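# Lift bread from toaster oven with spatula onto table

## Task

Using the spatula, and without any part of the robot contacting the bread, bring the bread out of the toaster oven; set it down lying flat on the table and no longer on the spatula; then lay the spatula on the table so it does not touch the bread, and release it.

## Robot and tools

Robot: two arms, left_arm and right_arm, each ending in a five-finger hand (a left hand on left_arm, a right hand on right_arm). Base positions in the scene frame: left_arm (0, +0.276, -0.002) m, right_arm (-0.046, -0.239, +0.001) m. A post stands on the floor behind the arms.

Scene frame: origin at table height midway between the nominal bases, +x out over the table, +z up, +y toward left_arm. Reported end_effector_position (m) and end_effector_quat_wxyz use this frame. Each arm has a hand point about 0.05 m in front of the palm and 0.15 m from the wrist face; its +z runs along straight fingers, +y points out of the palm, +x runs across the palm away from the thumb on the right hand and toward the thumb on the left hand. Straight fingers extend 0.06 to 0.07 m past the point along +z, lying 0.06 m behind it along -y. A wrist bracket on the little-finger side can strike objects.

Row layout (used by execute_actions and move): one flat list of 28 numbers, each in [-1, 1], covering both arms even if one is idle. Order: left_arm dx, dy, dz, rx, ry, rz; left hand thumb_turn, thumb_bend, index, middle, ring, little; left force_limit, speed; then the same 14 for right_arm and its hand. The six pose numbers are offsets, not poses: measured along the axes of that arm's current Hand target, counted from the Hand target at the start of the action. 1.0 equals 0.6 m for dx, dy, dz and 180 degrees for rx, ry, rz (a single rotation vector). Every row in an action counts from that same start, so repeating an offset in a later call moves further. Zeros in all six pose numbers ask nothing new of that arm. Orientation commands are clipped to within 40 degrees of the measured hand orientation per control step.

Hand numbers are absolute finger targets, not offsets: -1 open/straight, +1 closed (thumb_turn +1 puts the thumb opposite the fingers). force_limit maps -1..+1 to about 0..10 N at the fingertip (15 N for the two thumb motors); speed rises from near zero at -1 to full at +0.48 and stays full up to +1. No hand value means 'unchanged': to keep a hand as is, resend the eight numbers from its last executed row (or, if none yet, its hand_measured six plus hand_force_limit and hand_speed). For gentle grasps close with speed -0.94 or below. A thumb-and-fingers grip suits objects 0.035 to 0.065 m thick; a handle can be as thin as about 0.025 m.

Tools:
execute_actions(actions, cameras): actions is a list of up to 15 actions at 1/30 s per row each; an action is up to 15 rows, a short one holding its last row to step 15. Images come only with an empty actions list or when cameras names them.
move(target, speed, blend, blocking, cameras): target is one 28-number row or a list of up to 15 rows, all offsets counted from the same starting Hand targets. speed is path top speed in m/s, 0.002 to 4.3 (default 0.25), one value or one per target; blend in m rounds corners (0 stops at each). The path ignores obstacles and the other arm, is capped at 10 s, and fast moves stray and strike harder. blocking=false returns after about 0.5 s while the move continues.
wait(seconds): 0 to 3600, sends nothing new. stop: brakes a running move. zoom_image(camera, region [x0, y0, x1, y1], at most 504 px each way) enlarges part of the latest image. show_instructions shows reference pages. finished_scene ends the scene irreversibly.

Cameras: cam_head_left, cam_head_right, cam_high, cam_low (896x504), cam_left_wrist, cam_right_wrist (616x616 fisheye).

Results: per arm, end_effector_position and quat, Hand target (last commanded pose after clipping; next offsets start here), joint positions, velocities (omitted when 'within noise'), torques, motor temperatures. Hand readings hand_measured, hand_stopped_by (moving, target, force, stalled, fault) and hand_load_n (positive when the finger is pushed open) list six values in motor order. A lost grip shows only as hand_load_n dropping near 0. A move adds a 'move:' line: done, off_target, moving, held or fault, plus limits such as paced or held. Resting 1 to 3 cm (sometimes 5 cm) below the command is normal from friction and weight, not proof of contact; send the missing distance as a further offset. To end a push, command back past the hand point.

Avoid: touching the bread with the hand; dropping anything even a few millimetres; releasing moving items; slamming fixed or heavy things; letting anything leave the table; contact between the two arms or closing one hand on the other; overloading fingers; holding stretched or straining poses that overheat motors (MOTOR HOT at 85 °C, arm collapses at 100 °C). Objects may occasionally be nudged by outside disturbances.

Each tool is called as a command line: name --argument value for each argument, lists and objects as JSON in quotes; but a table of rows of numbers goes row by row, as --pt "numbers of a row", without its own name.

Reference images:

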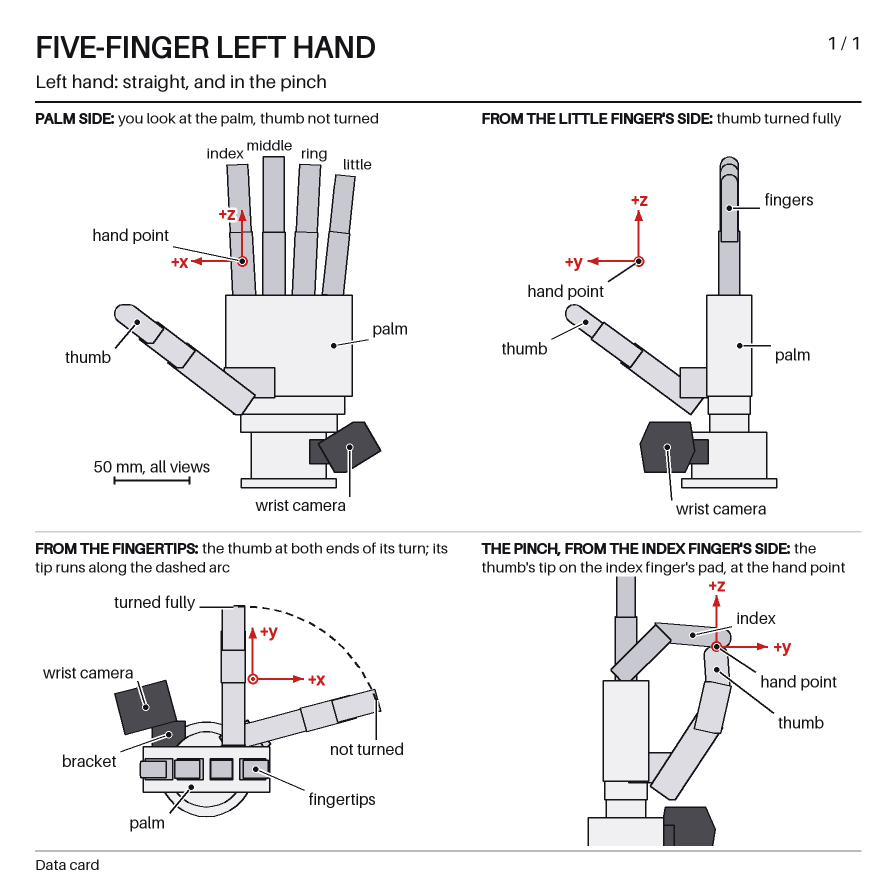

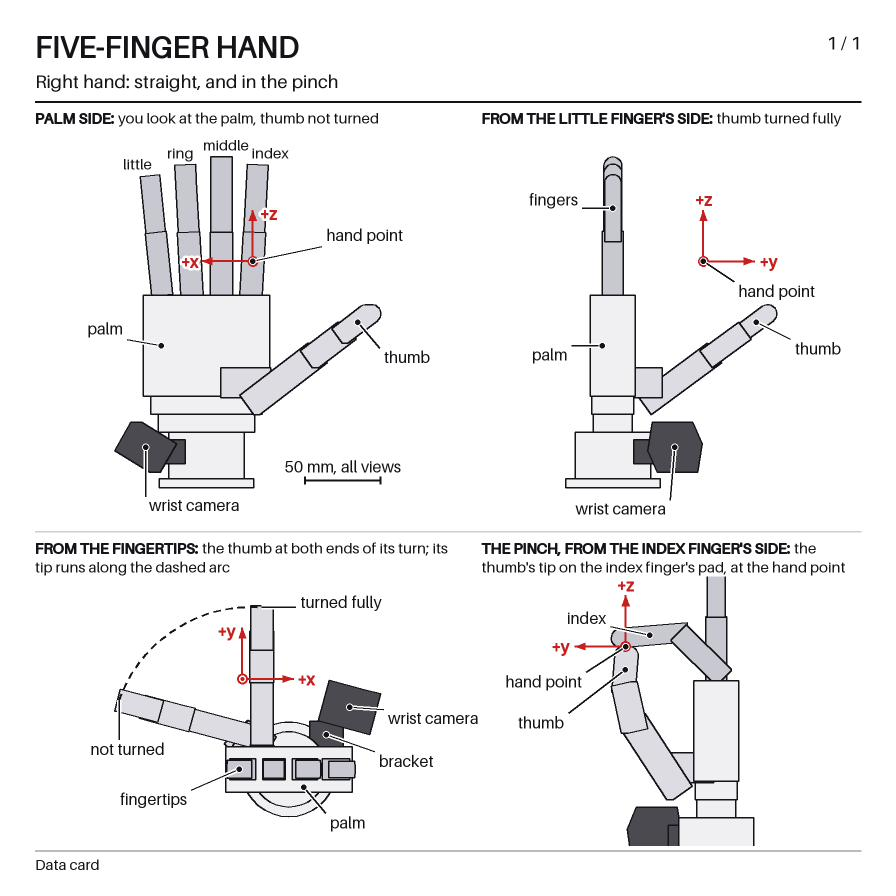

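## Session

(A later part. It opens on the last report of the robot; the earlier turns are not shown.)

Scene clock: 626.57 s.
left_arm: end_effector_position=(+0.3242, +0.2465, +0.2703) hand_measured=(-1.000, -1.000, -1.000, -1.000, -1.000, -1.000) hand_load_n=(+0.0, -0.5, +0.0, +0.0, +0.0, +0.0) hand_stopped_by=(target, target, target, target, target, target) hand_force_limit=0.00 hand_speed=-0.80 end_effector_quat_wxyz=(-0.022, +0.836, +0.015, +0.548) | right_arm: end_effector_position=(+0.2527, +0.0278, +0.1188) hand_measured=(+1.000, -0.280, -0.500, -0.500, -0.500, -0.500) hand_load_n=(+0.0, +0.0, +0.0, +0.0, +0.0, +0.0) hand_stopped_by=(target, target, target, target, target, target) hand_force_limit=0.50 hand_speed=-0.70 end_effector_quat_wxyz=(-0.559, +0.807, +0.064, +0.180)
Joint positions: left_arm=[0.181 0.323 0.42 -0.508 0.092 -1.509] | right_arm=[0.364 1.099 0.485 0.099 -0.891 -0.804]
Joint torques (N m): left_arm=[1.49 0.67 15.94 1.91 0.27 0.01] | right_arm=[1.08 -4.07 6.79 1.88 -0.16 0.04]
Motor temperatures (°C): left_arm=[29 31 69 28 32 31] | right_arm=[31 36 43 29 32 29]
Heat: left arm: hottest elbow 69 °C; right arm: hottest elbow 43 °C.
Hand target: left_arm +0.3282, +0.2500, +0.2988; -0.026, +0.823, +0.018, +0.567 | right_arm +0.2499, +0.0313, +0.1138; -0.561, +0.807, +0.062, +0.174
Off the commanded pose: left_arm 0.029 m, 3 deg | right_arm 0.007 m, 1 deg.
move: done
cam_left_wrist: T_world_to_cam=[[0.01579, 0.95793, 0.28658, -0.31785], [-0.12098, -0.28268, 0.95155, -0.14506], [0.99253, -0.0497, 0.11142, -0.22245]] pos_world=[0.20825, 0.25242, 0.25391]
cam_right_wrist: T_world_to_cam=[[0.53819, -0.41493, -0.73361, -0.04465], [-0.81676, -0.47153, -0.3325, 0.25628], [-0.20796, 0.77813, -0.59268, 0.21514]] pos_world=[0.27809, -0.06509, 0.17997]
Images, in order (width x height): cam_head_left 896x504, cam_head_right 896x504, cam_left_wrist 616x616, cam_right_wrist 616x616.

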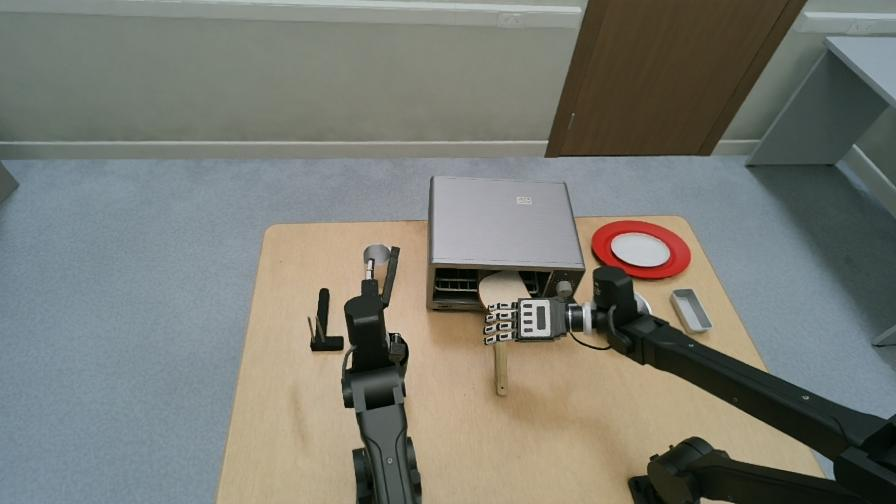

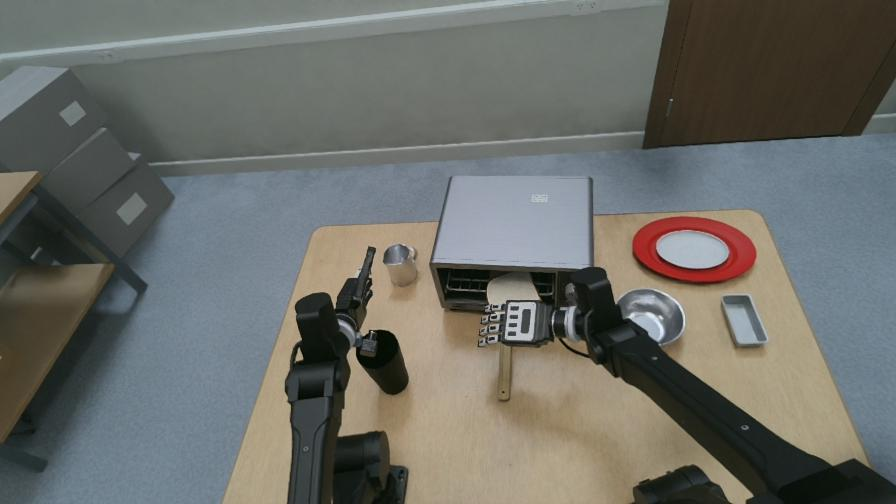

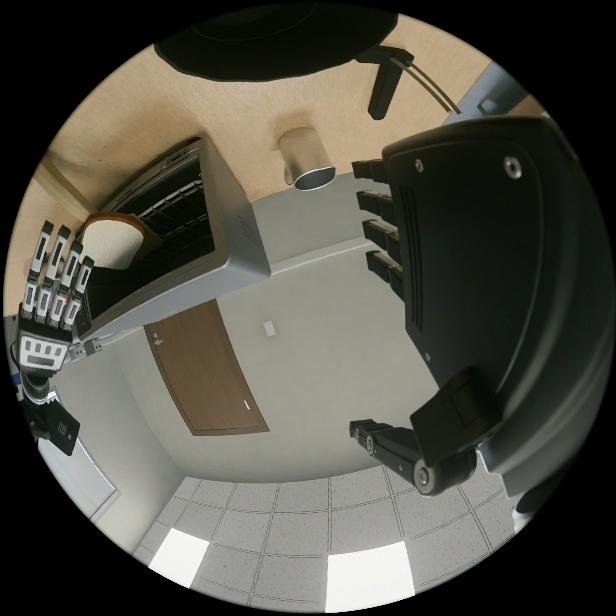

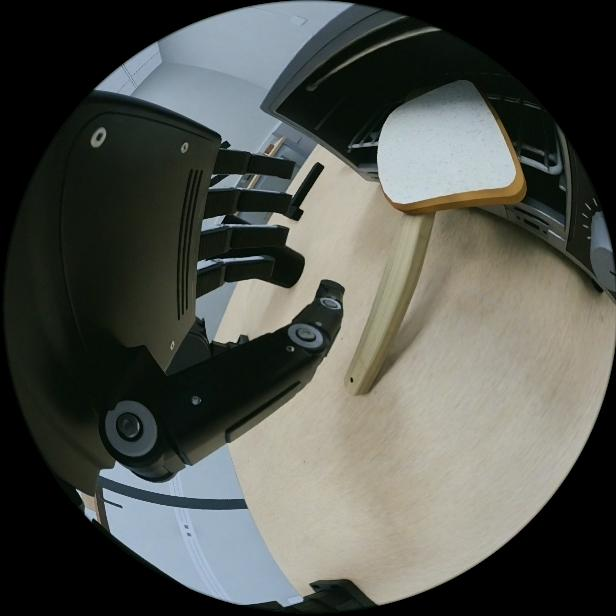

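move --target '[0,0,0,0,0,0,-1,-1,-1,-1,-1,-1,0,-0.8,-0.0548,0.0518,0.0271,0,0,0,1,-0.28,-0.5,-0.5,-0.5,-0.5,0.5,-0.7]' --speed 0.1 --cameras '["cam_head_left","cam_head_right","cam_right_wrist","cam_left_wrist"]'

zoom_image --camera "cam_head_left" --region '[450, 270, 550, 410]'

zoom_image --camera "cam_right_wrist" --region '[200, 150, 450, 400]'

zoom_image --camera "cam_left_wrist" --region '[0, 130, 200, 330]'

Scene clock: 627.97 s.
left_arm: end_effector_position=(+0.3242, +0.2465, +0.2703) hand_measured=(-1.000, -1.000, -1.000, -1.000, -1.000, -1.000) hand_load_n=(+0.0, +0.0, +0.0, +0.0, +0.0, +0.0) hand_stopped_by=(target, target, target, target, target, target) hand_force_limit=0.00 hand_speed=-0.80 end_effector_quat_wxyz=(-0.022, +0.836, +0.015, +0.548) | right_arm: end_effector_position=(+0.2356, +0.0353, +0.0742) hand_measured=(+1.000, -0.280, -0.500, -0.500, -0.500, -0.500) hand_load_n=(+0.0, +0.0, +0.0, +0.0, +0.0, +0.0) hand_stopped_by=(target, target, target, target, target, target) hand_force_limit=0.50 hand_speed=-0.70 end_effector_quat_wxyz=(-0.559, +0.807, +0.063, +0.180)
Joint positions: left_arm=[0.181 0.323 0.42 -0.508 0.092 -1.509] | right_arm=[0.412 1.188 0.385 0.316 -0.848 -0.768]
Joint torques (N m): left_arm=[1.44 0.62 15.98 1.88 0.26 0.01] | right_arm=[0.62 -3.96 5.98 1.96 -0.15 0.04]
Motor temperatures (°C): left_arm=[29 31 69 28 32 31] | right_arm=[31 36 43 29 32 29]
Heat: left arm: hottest elbow 69 °C; right arm: hottest elbow 43 °C.
Hand target: left_arm +0.3282, +0.2500, +0.2988; -0.026, +0.823, +0.018, +0.567 | right_arm +0.2320, +0.0383, +0.0697; -0.561, +0.807, +0.061, +0.174
Off the commanded pose: left_arm 0.029 m, 3 deg | right_arm 0.007 m, 1 deg.
move: done
cam_left_wrist: T_world_to_cam=[[0.01579, 0.95793, 0.28658, -0.31785], [-0.12098, -0.28268, 0.95155, -0.14506], [0.99253, -0.0497, 0.11142, -0.22245]] pos_world=[0.20825, 0.25242, 0.25391]
cam_right_wrist: T_world_to_cam=[[0.53796, -0.41511, -0.73368, -0.06494], [-0.81694, -0.47135, -0.33233, 0.23097], [-0.20786, 0.77815, -0.59269, 0.17927]] pos_world=[0.26089, -0.05759, 0.13537]
Images, in order (width x height): cam_head_left 896x504, cam_head_right 896x504, cam_left_wrist 616x616, cam_right_wrist 616x616.

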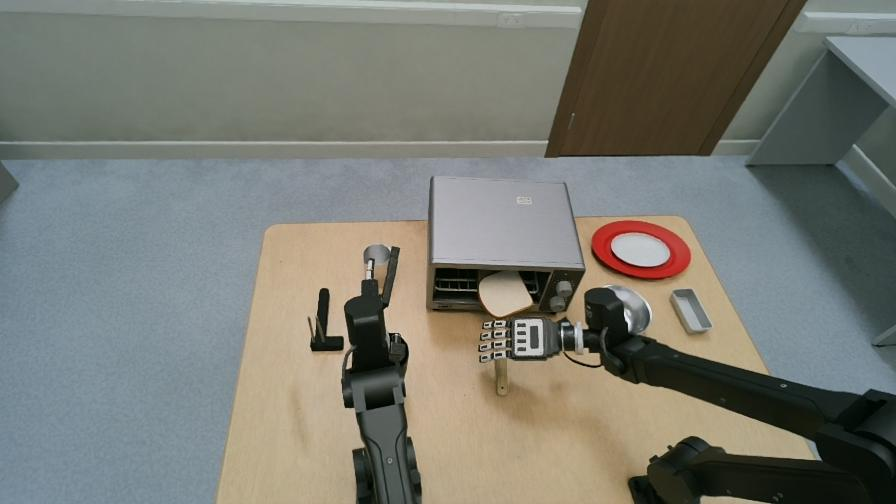

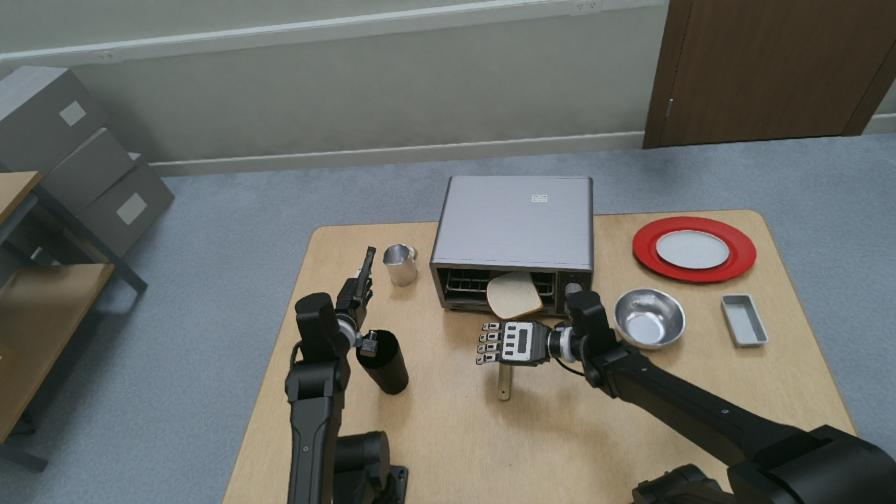

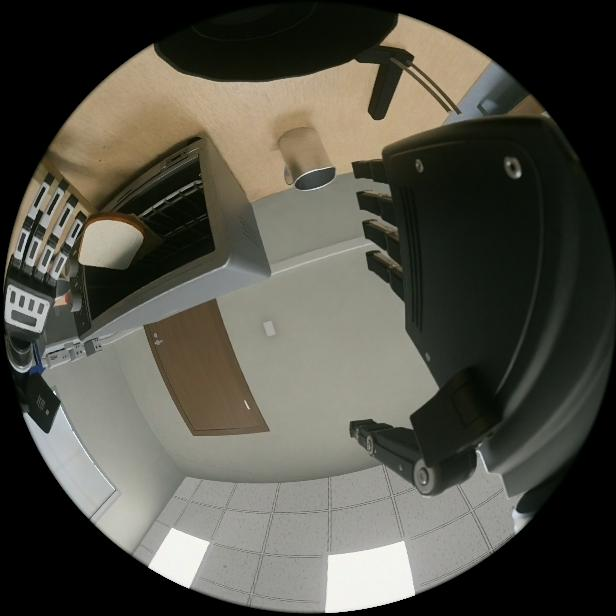

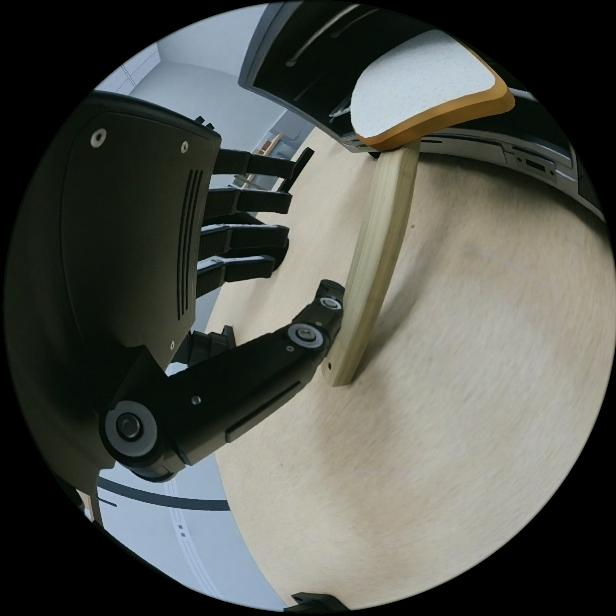

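Scaled by 3.600 from the camera's image (finer frame: 1280x720).

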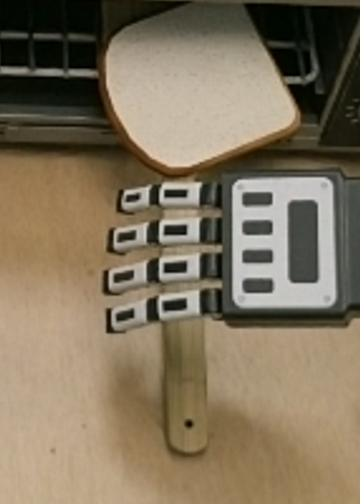

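Scaled by 2.016 from the camera's image (finer frame: 880x880).

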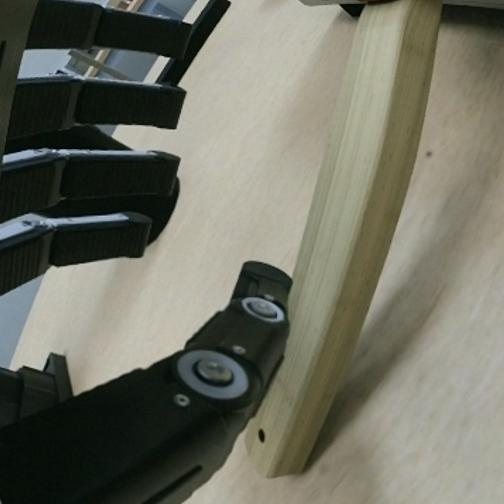

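Scaled by 2.520 from the camera's image (finer frame: 880x880).

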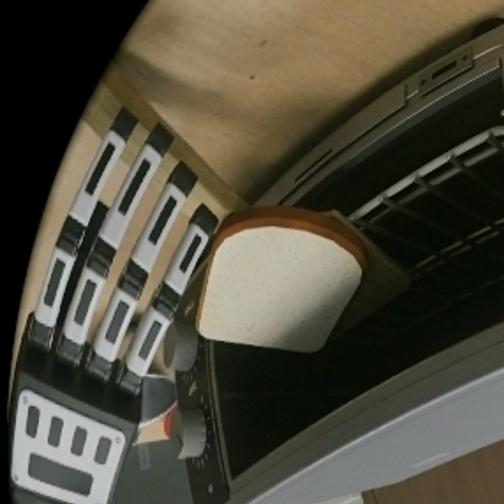

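move --target '[0,0,0,0,0,0,-1,-1,-1,-1,-1,-1,0,-0.8,-0.0199,0.0501,0.0175,0,0,0,1,-0.28,-0.5,-0.5,-0.5,-0.5,0.5,-0.7]' --speed 0.06 --cameras '["cam_head_left","cam_head_right","cam_right_wrist"]'

zoom_image --camera "cam_head_left" --region '[450, 270, 550, 410]'

zoom_image --camera "cam_right_wrist" --region '[200, 150, 450, 400]'

Scene clock: 629.37 s.
left_arm: end_effector_position=(+0.3242, +0.2465, +0.2703) hand_measured=(-1.000, -1.000, -1.000, -1.000, -1.000, -1.000) hand_load_n=(+0.0, +0.0, +0.0, +0.0, +0.0, +0.0) hand_stopped_by=(target, target, target, target, target, target) hand_force_limit=0.00 hand_speed=-0.80 end_effector_quat_wxyz=(-0.022, +0.836, +0.015, +0.548) | right_arm: end_effector_position=(+0.2359, +0.0354, +0.0396) hand_measured=(+1.000, -0.280, -0.500, -0.500, -0.500, -0.500) hand_load_n=(+0.5, +0.0, +0.0, +0.0, +0.0, +0.0) hand_stopped_by=(target, target, target, target, target, target) hand_force_limit=0.50 hand_speed=-0.70 end_effector_quat_wxyz=(-0.559, +0.807, +0.063, +0.180)
Joint positions: left_arm=[0.181 0.323 0.42 -0.508 0.092 -1.509] | right_arm=[0.412 1.323 0.348 0.488 -0.848 -0.767]
Joint torques (N m): left_arm=[1.61 0.62 15.97 1.89 0.27 0.02] | right_arm=[0.73 -5.66 5.03 2.04 -0.16 -0.02]
Motor temperatures (°C): left_arm=[29 31 69 28 32 31] | right_arm=[31 36 43 29 32 29]
Heat: left arm: hottest elbow 69 °C; right arm: hottest elbow 43 °C.
Hand target: left_arm +0.3282, +0.2500, +0.2988; -0.026, +0.823, +0.018, +0.567 | right_arm +0.2320, +0.0383, +0.0357; -0.561, +0.807, +0.061, +0.174
Off the commanded pose: left_arm 0.029 m, 3 deg | right_arm 0.006 m, 1 deg.
move: done
cam_right_wrist: T_world_to_cam=[[0.53645, -0.41575, -0.73442, -0.09006], [-0.81778, -0.47106, -0.33067, 0.21991], [-0.20848, 0.77798, -0.59269, 0.15892]] pos_world=[0.26129, -0.05749, 0.10077]

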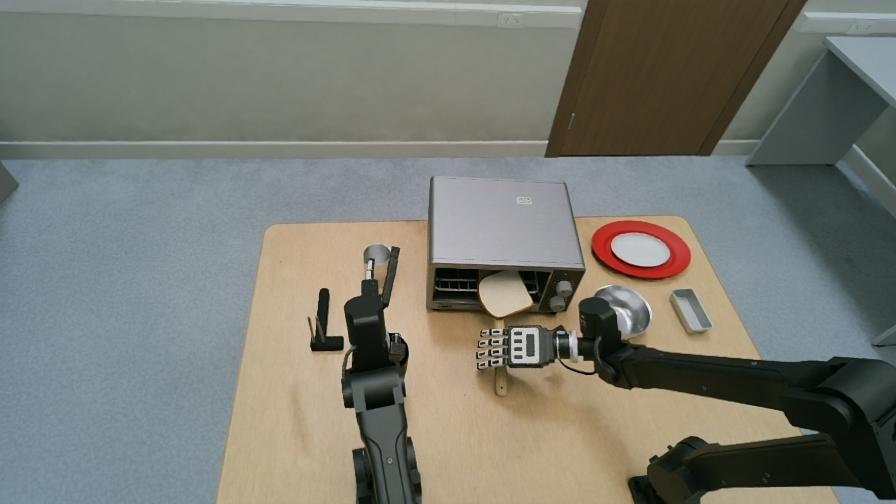

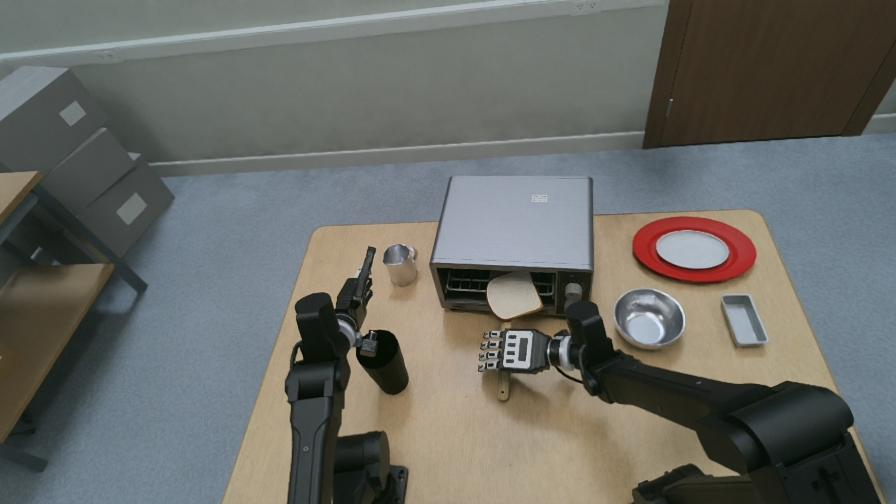

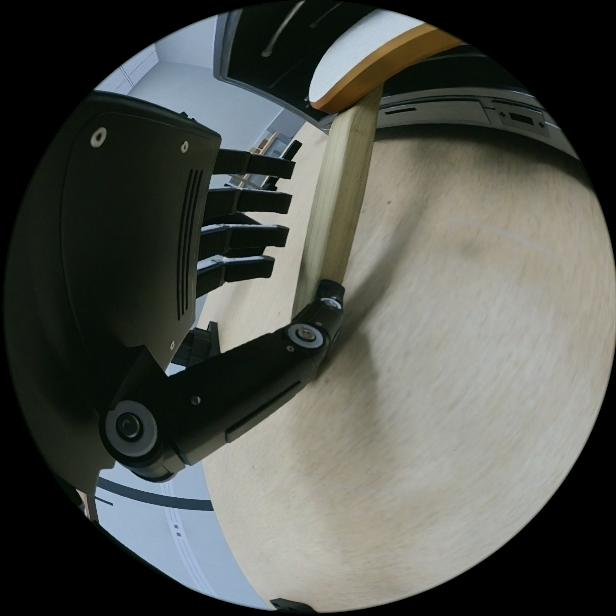

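Scaled by 3.600 from the camera's image (finer frame: 1280x720).

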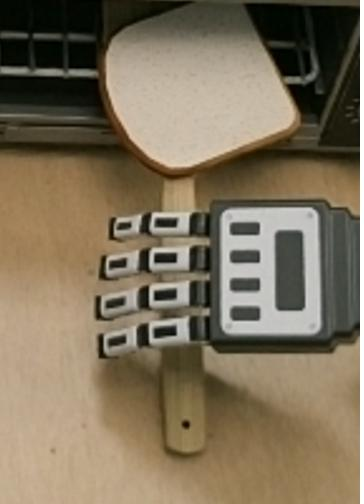

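Scaled by 2.016 from the camera's image (finer frame: 880x880).

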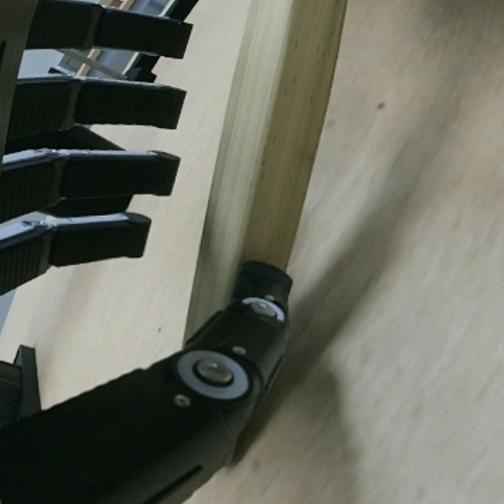

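move --pt "0 0 0 0 0 0 -1 -1 -1 -1 -1 -1 0 -0.8 -0.0023 0.0059 0.0021 0 0 0 1 -0.28 -0.5 -0.5 -0.5 -0.5 0.5 -0.7" --pt "0 0 0 0 0 0 -1 -1 -1 -1 -1 -1 0 -0.8 -0.0023 0.0059 0.0021 0 0 0 1 -0.18 -0.15 -0.15 -0.2 -0.2 0.5 -0.8" --speed 0.05 --cameras '["cam_head_left","cam_head_right","cam_right_wrist","cam_left_wrist"]'

zoom_image --camera "cam_head_left" --region '[450, 270, 550, 410]'

zoom_image --camera "cam_right_wrist" --region '[200, 150, 450, 400]'

Scene clock: 631.20 s.
left_arm: end_effector_position=(+0.3242, +0.2465, +0.2703) hand_measured=(-1.000, -1.000, -1.000, -1.000, -1.000, -1.000) hand_load_n=(+0.0, +0.0, +0.0, +0.0, +0.0, +0.0) hand_stopped_by=(target, target, target, target, target, target) hand_force_limit=0.00 hand_speed=-0.80 end_effector_quat_wxyz=(-0.022, +0.836, +0.015, +0.548) | right_arm: end_effector_position=(+0.2362, +0.0356, +0.0357) hand_measured=(+1.000, -0.180, -0.150, -0.150, -0.200, -0.200) hand_load_n=(+0.0, +0.5, +0.0, +0.0, +0.0, +0.0) hand_stopped_by=(target, target, target, target, target, target) hand_force_limit=0.50 hand_speed=-0.80 end_effector_quat_wxyz=(-0.559, +0.807, +0.063, +0.180)
Joint positions: left_arm=[0.181 0.323 0.42 -0.508 0.092 -1.509] | right_arm=[0.412 1.341 0.345 0.509 -0.848 -0.767]
Joint torques (N m): left_arm=[1.44 0.67 15.98 1.89 0.26 0.01] | right_arm=[0.73 -4.31 4.7 1.95 -0.13 -0.03]
Motor temperatures (°C): left_arm=[29 31 69 28 32 30] | right_arm=[31 36 43 29 32 29]
Heat: left arm: hottest elbow 69 °C; right arm: hottest elbow 43 °C.
Hand target: left_arm +0.3282, +0.2500, +0.2988; -0.026, +0.823, +0.018, +0.567 | right_arm +0.2319, +0.0383, +0.0317; -0.561, +0.807, +0.061, +0.174
Off the commanded pose: left_arm 0.029 m, 3 deg | right_arm 0.006 m, 1 deg.
move: done
cam_left_wrist: T_world_to_cam=[[0.01579, 0.95793, 0.28658, -0.31785], [-0.12098, -0.28268, 0.95155, -0.14506], [0.99253, -0.0497, 0.11142, -0.22245]] pos_world=[0.20825, 0.25242, 0.25391]
cam_right_wrist: T_world_to_cam=[[0.53661, -0.41556, -0.73441, -0.09308], [-0.81775, -0.4708, -0.3311, 0.21897], [-0.20817, 0.77824, -0.59246, 0.15651]] pos_world=[0.26159, -0.05739, 0.09687]
Images, in order (width x height): cam_head_left 896x504, cam_head_right 896x504, cam_left_wrist 616x616, cam_right_wrist 616x616.

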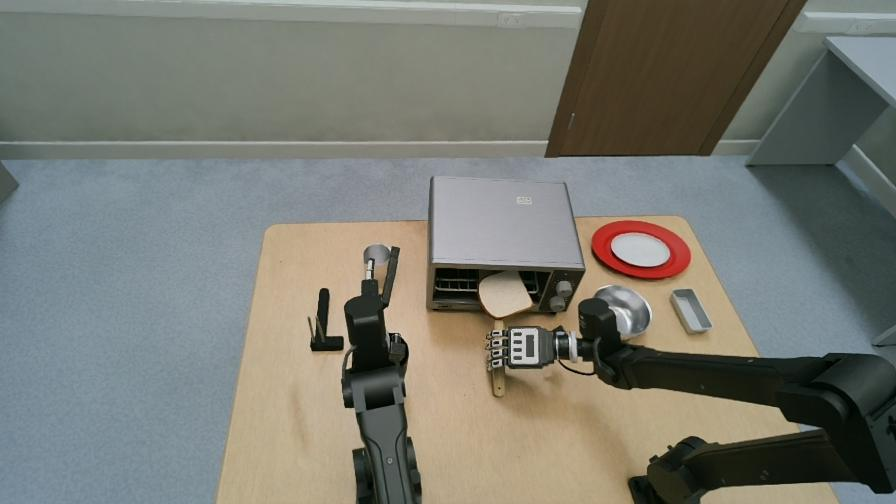

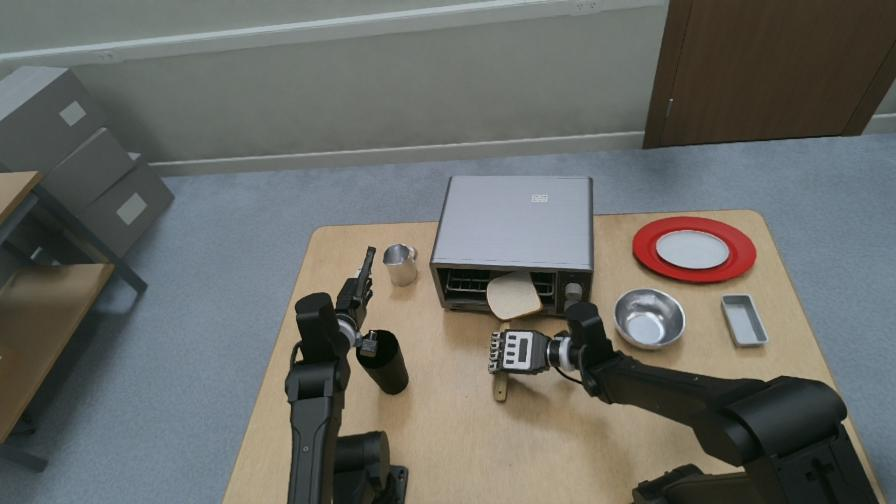

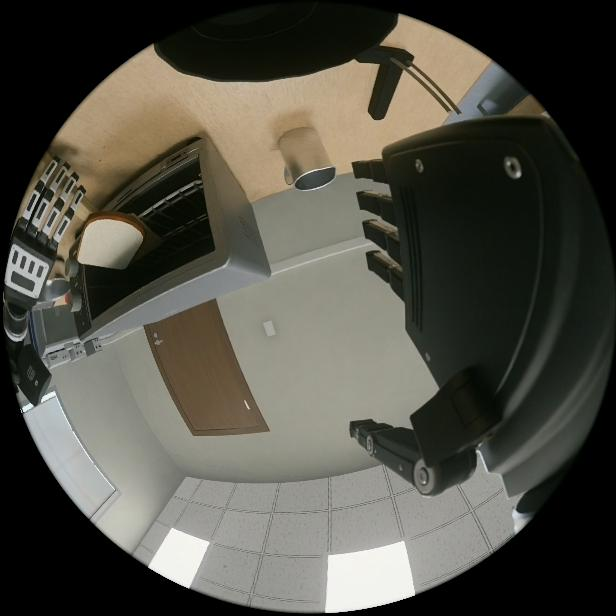

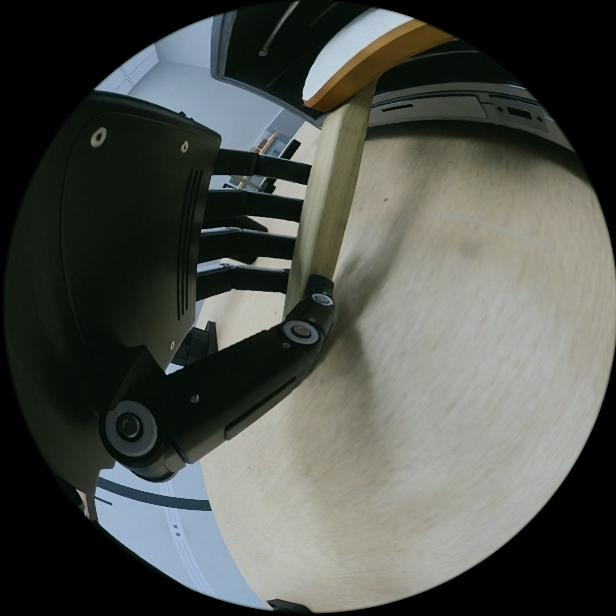

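Scaled by 3.600 from the camera's image (finer frame: 1280x720).

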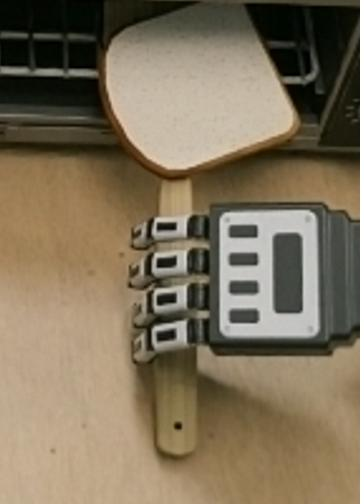

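Scaled by 2.016 from the camera's image (finer frame: 880x880).

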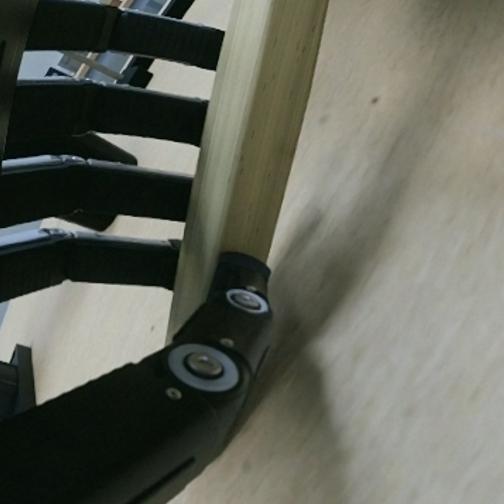

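move --pt "0 0 0 0 0 0 -1 -1 -1 -1 -1 -1 0 -0.8 0 0 0 0 0 0 1 -0.15 0.4 0.4 0.05 0.0 0.9 -0.9" --cameras '["cam_head_left","cam_head_right","cam_left_wrist","cam_right_wrist"]'

Scene clock: 635.47 s.
left_arm: end_effector_position=(+0.3242, +0.2465, +0.2703) hand_measured=(-1.000, -1.000, -1.000, -1.000, -1.000, -1.000) hand_load_n=(+0.0, -0.5, +0.0, +0.0, +0.0, +0.0) hand_stopped_by=(target, target, target, target, target, target) hand_force_limit=0.00 hand_speed=-0.80 end_effector_quat_wxyz=(-0.022, +0.836, +0.015, +0.548) | right_arm: end_effector_position=(+0.2369, +0.0369, +0.0376) hand_measured=(+1.000, -0.154, -0.022, -0.032, -0.008, +0.000) hand_load_n=(+4.0, +10.0, +10.0, +6.5, +9.5, +2.0) hand_stopped_by=(target, target, force, force, force, target) hand_force_limit=0.90 hand_speed=-0.90 end_effector_quat_wxyz=(-0.561, +0.804, +0.066, +0.183)
Joint positions: left_arm=[0.181 0.323 0.42 -0.508 0.092 -1.509] | right_arm=[0.414 1.341 0.345 0.52 -0.85 -0.767]
Joint torques (N m): left_arm=[1.49 0.79 15.95 1.89 0.26 0] | right_arm=[0.73 -4.66 4.85 1.57 -0.03 0.01]
Motor temperatures (°C): left_arm=[29 31 69 28 32 30] | right_arm=[31 36 43 29 32 29]
Heat: left arm: hottest elbow 69 °C; right arm: hottest elbow 43 °C.
Hand target: left_arm +0.3282, +0.2500, +0.2988; -0.026, +0.823, +0.018, +0.567 | right_arm +0.2319, +0.0382, +0.0317; -0.561, +0.807, +0.061, +0.174
Off the commanded pose: left_arm 0.029 m, 3 deg | right_arm 0.008 m, 1 deg.
move: done
cam_left_wrist: T_world_to_cam=[[0.01579, 0.95793, 0.28658, -0.31785], [-0.12098, -0.28268, 0.95155, -0.14506], [0.99253, -0.0497, 0.11142, -0.22245]] pos_world=[0.20825, 0.25242, 0.25391]
cam_right_wrist: T_world_to_cam=[[0.54491, -0.4097, -0.73159, -0.09384], [-0.81294, -0.47189, -0.34124, 0.2201], [-0.20542, 0.78068, -0.5902, 0.1559]] pos_world=[0.26209, -0.05629, 0.09847]

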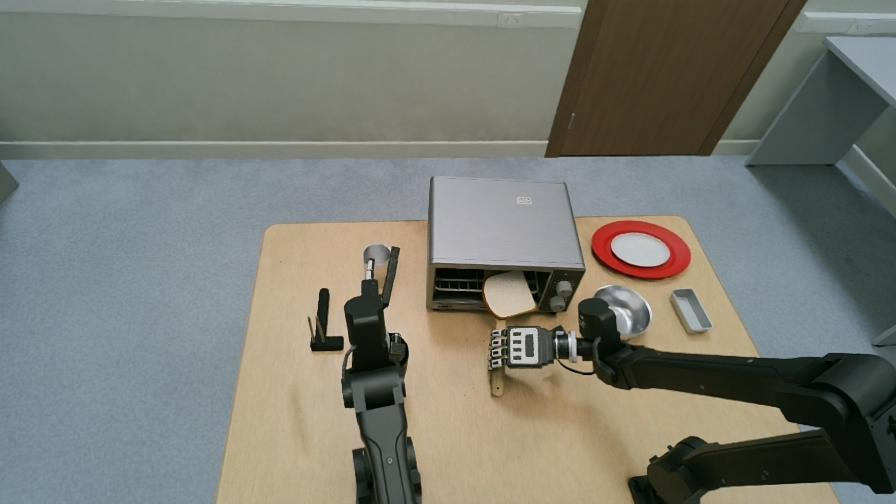

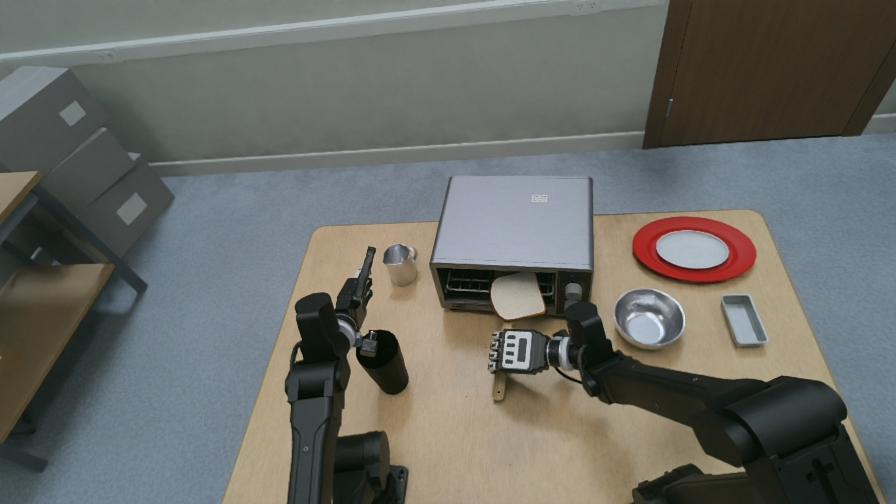

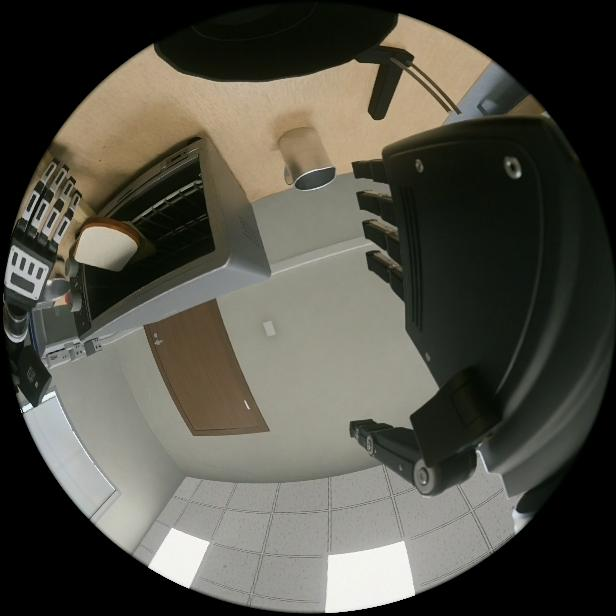

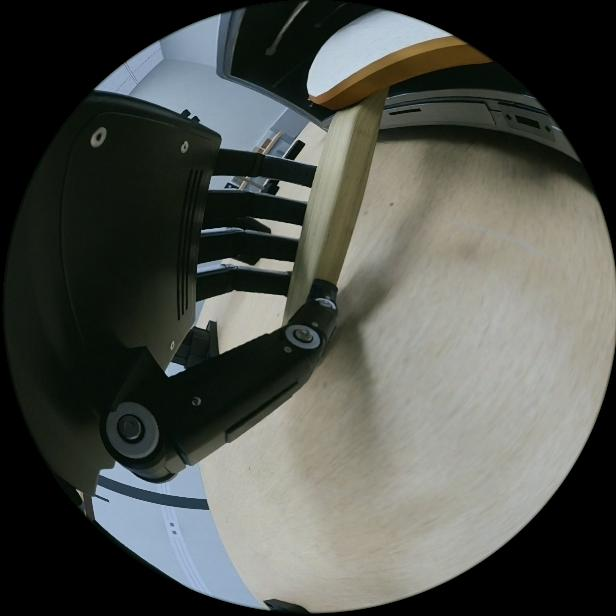

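move --pt "0 0 0 0 0 0 -1 -1 -1 -1 -1 -1 0 -0.8 0.0055 -0.0248 -0.0092 0 -0.0112 0.0315 1 -0.15 0.4 0.4 0.05 0.0 0.9 -0.9" --speed 0.04 --cameras '["cam_head_left","cam_left_wrist","cam_right_wrist"]'

Scene clock: 637.63 s.
left_arm: end_effector_position=(+0.3242, +0.2465, +0.2703) hand_measured=(-1.000, -1.000, -1.000, -1.000, -1.000, -1.000) hand_load_n=(+0.0, +0.0, +0.0, +0.0, +0.0, +0.0) hand_stopped_by=(target, target, target, target, target, target) hand_force_limit=0.00 hand_speed=-0.80 end_effector_quat_wxyz=(-0.022, +0.836, +0.015, +0.548) | right_arm: end_effector_position=(+0.2191, +0.0360, +0.0374) hand_measured=(+1.000, -0.154, -0.022, -0.032, -0.008, +0.000) hand_load_n=(+3.0, +12.0, +9.5, +5.0, +7.0, +1.0) hand_stopped_by=(target, target, force, force, force, target) hand_force_limit=0.90 hand_speed=-0.90 end_effector_quat_wxyz=(-0.564, +0.814, +0.042, +0.132)
Joint positions: left_arm=[0.181 0.323 0.42 -0.508 0.092 -1.509] | right_arm=[0.412 1.312 0.357 0.407 -0.888 -0.724]
Joint torques (N m): left_arm=[1.55 0.62 15.95 1.87 0.26 0] | right_arm=[-0.44 -6.59 7.71 0.34 -0.34 0.14]
Motor temperatures (°C): left_arm=[29 31 69 28 32 30] | right_arm=[31 36 43 29 32 29]
Heat: left arm: hottest elbow 69 °C; right arm: hottest elbow 43 °C.
Hand target: left_arm +0.3282, +0.2500, +0.2988; -0.026, +0.823, +0.018, +0.567 | right_arm +0.2295, +0.0382, +0.0478; -0.568, +0.812, +0.031, +0.132
Off the commanded pose: left_arm 0.029 m, 3 deg | right_arm 0.015 m, 1 deg.
move: off_target (right_arm)
cam_left_wrist: T_world_to_cam=[[0.01579, 0.95793, 0.28658, -0.31785], [-0.12098, -0.28268, 0.95155, -0.14506], [0.99253, -0.0497, 0.11142, -0.22245]] pos_world=[0.20825, 0.25242, 0.25391]
cam_right_wrist: T_world_to_cam=[[0.46624, -0.40389, -0.78708, -0.06554], [-0.83734, -0.48856, -0.2453, 0.20748], [-0.28546, 0.77342, -0.56597, 0.16963]] pos_world=[0.25271, -0.0563, 0.09531]

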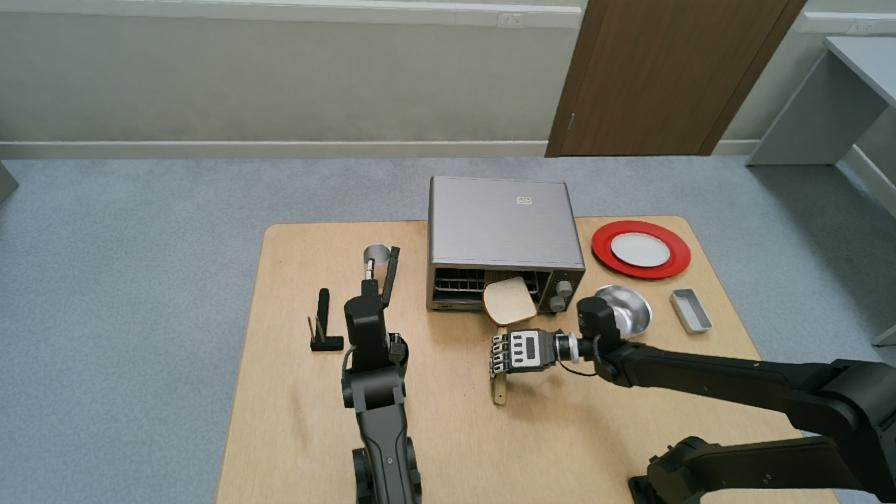

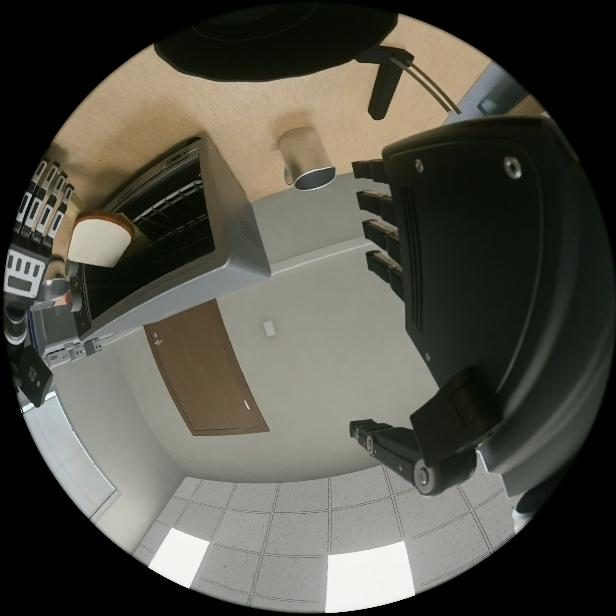

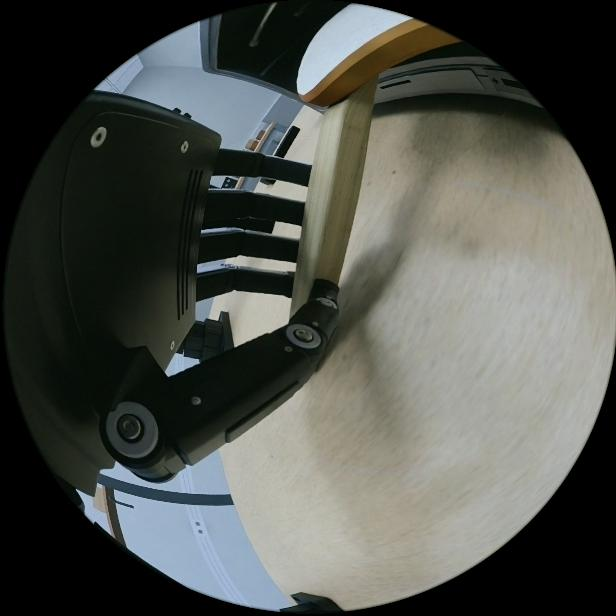

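zoom_image --camera "cam_left_wrist" --region '[0, 130, 200, 330]'

zoom_image --camera "cam_right_wrist" --region '[180, 0, 480, 300]'

Scaled by 2.520 from the camera's image (finer frame: 880x880).

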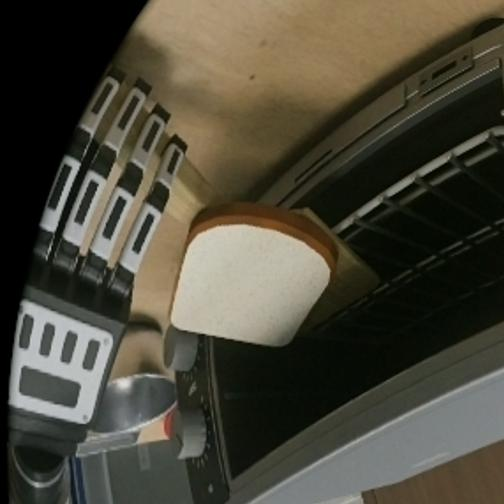

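Scaled by 1.680 from the camera's image (finer frame: 880x880).

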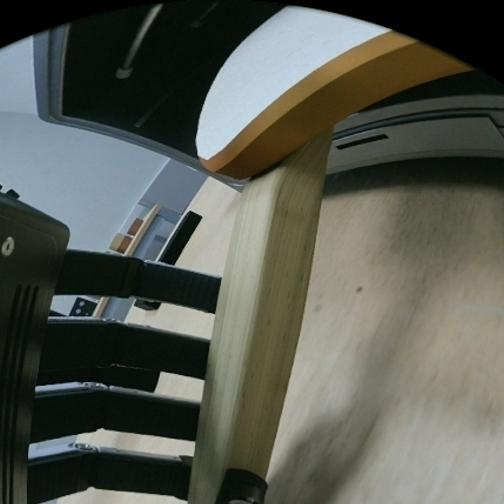

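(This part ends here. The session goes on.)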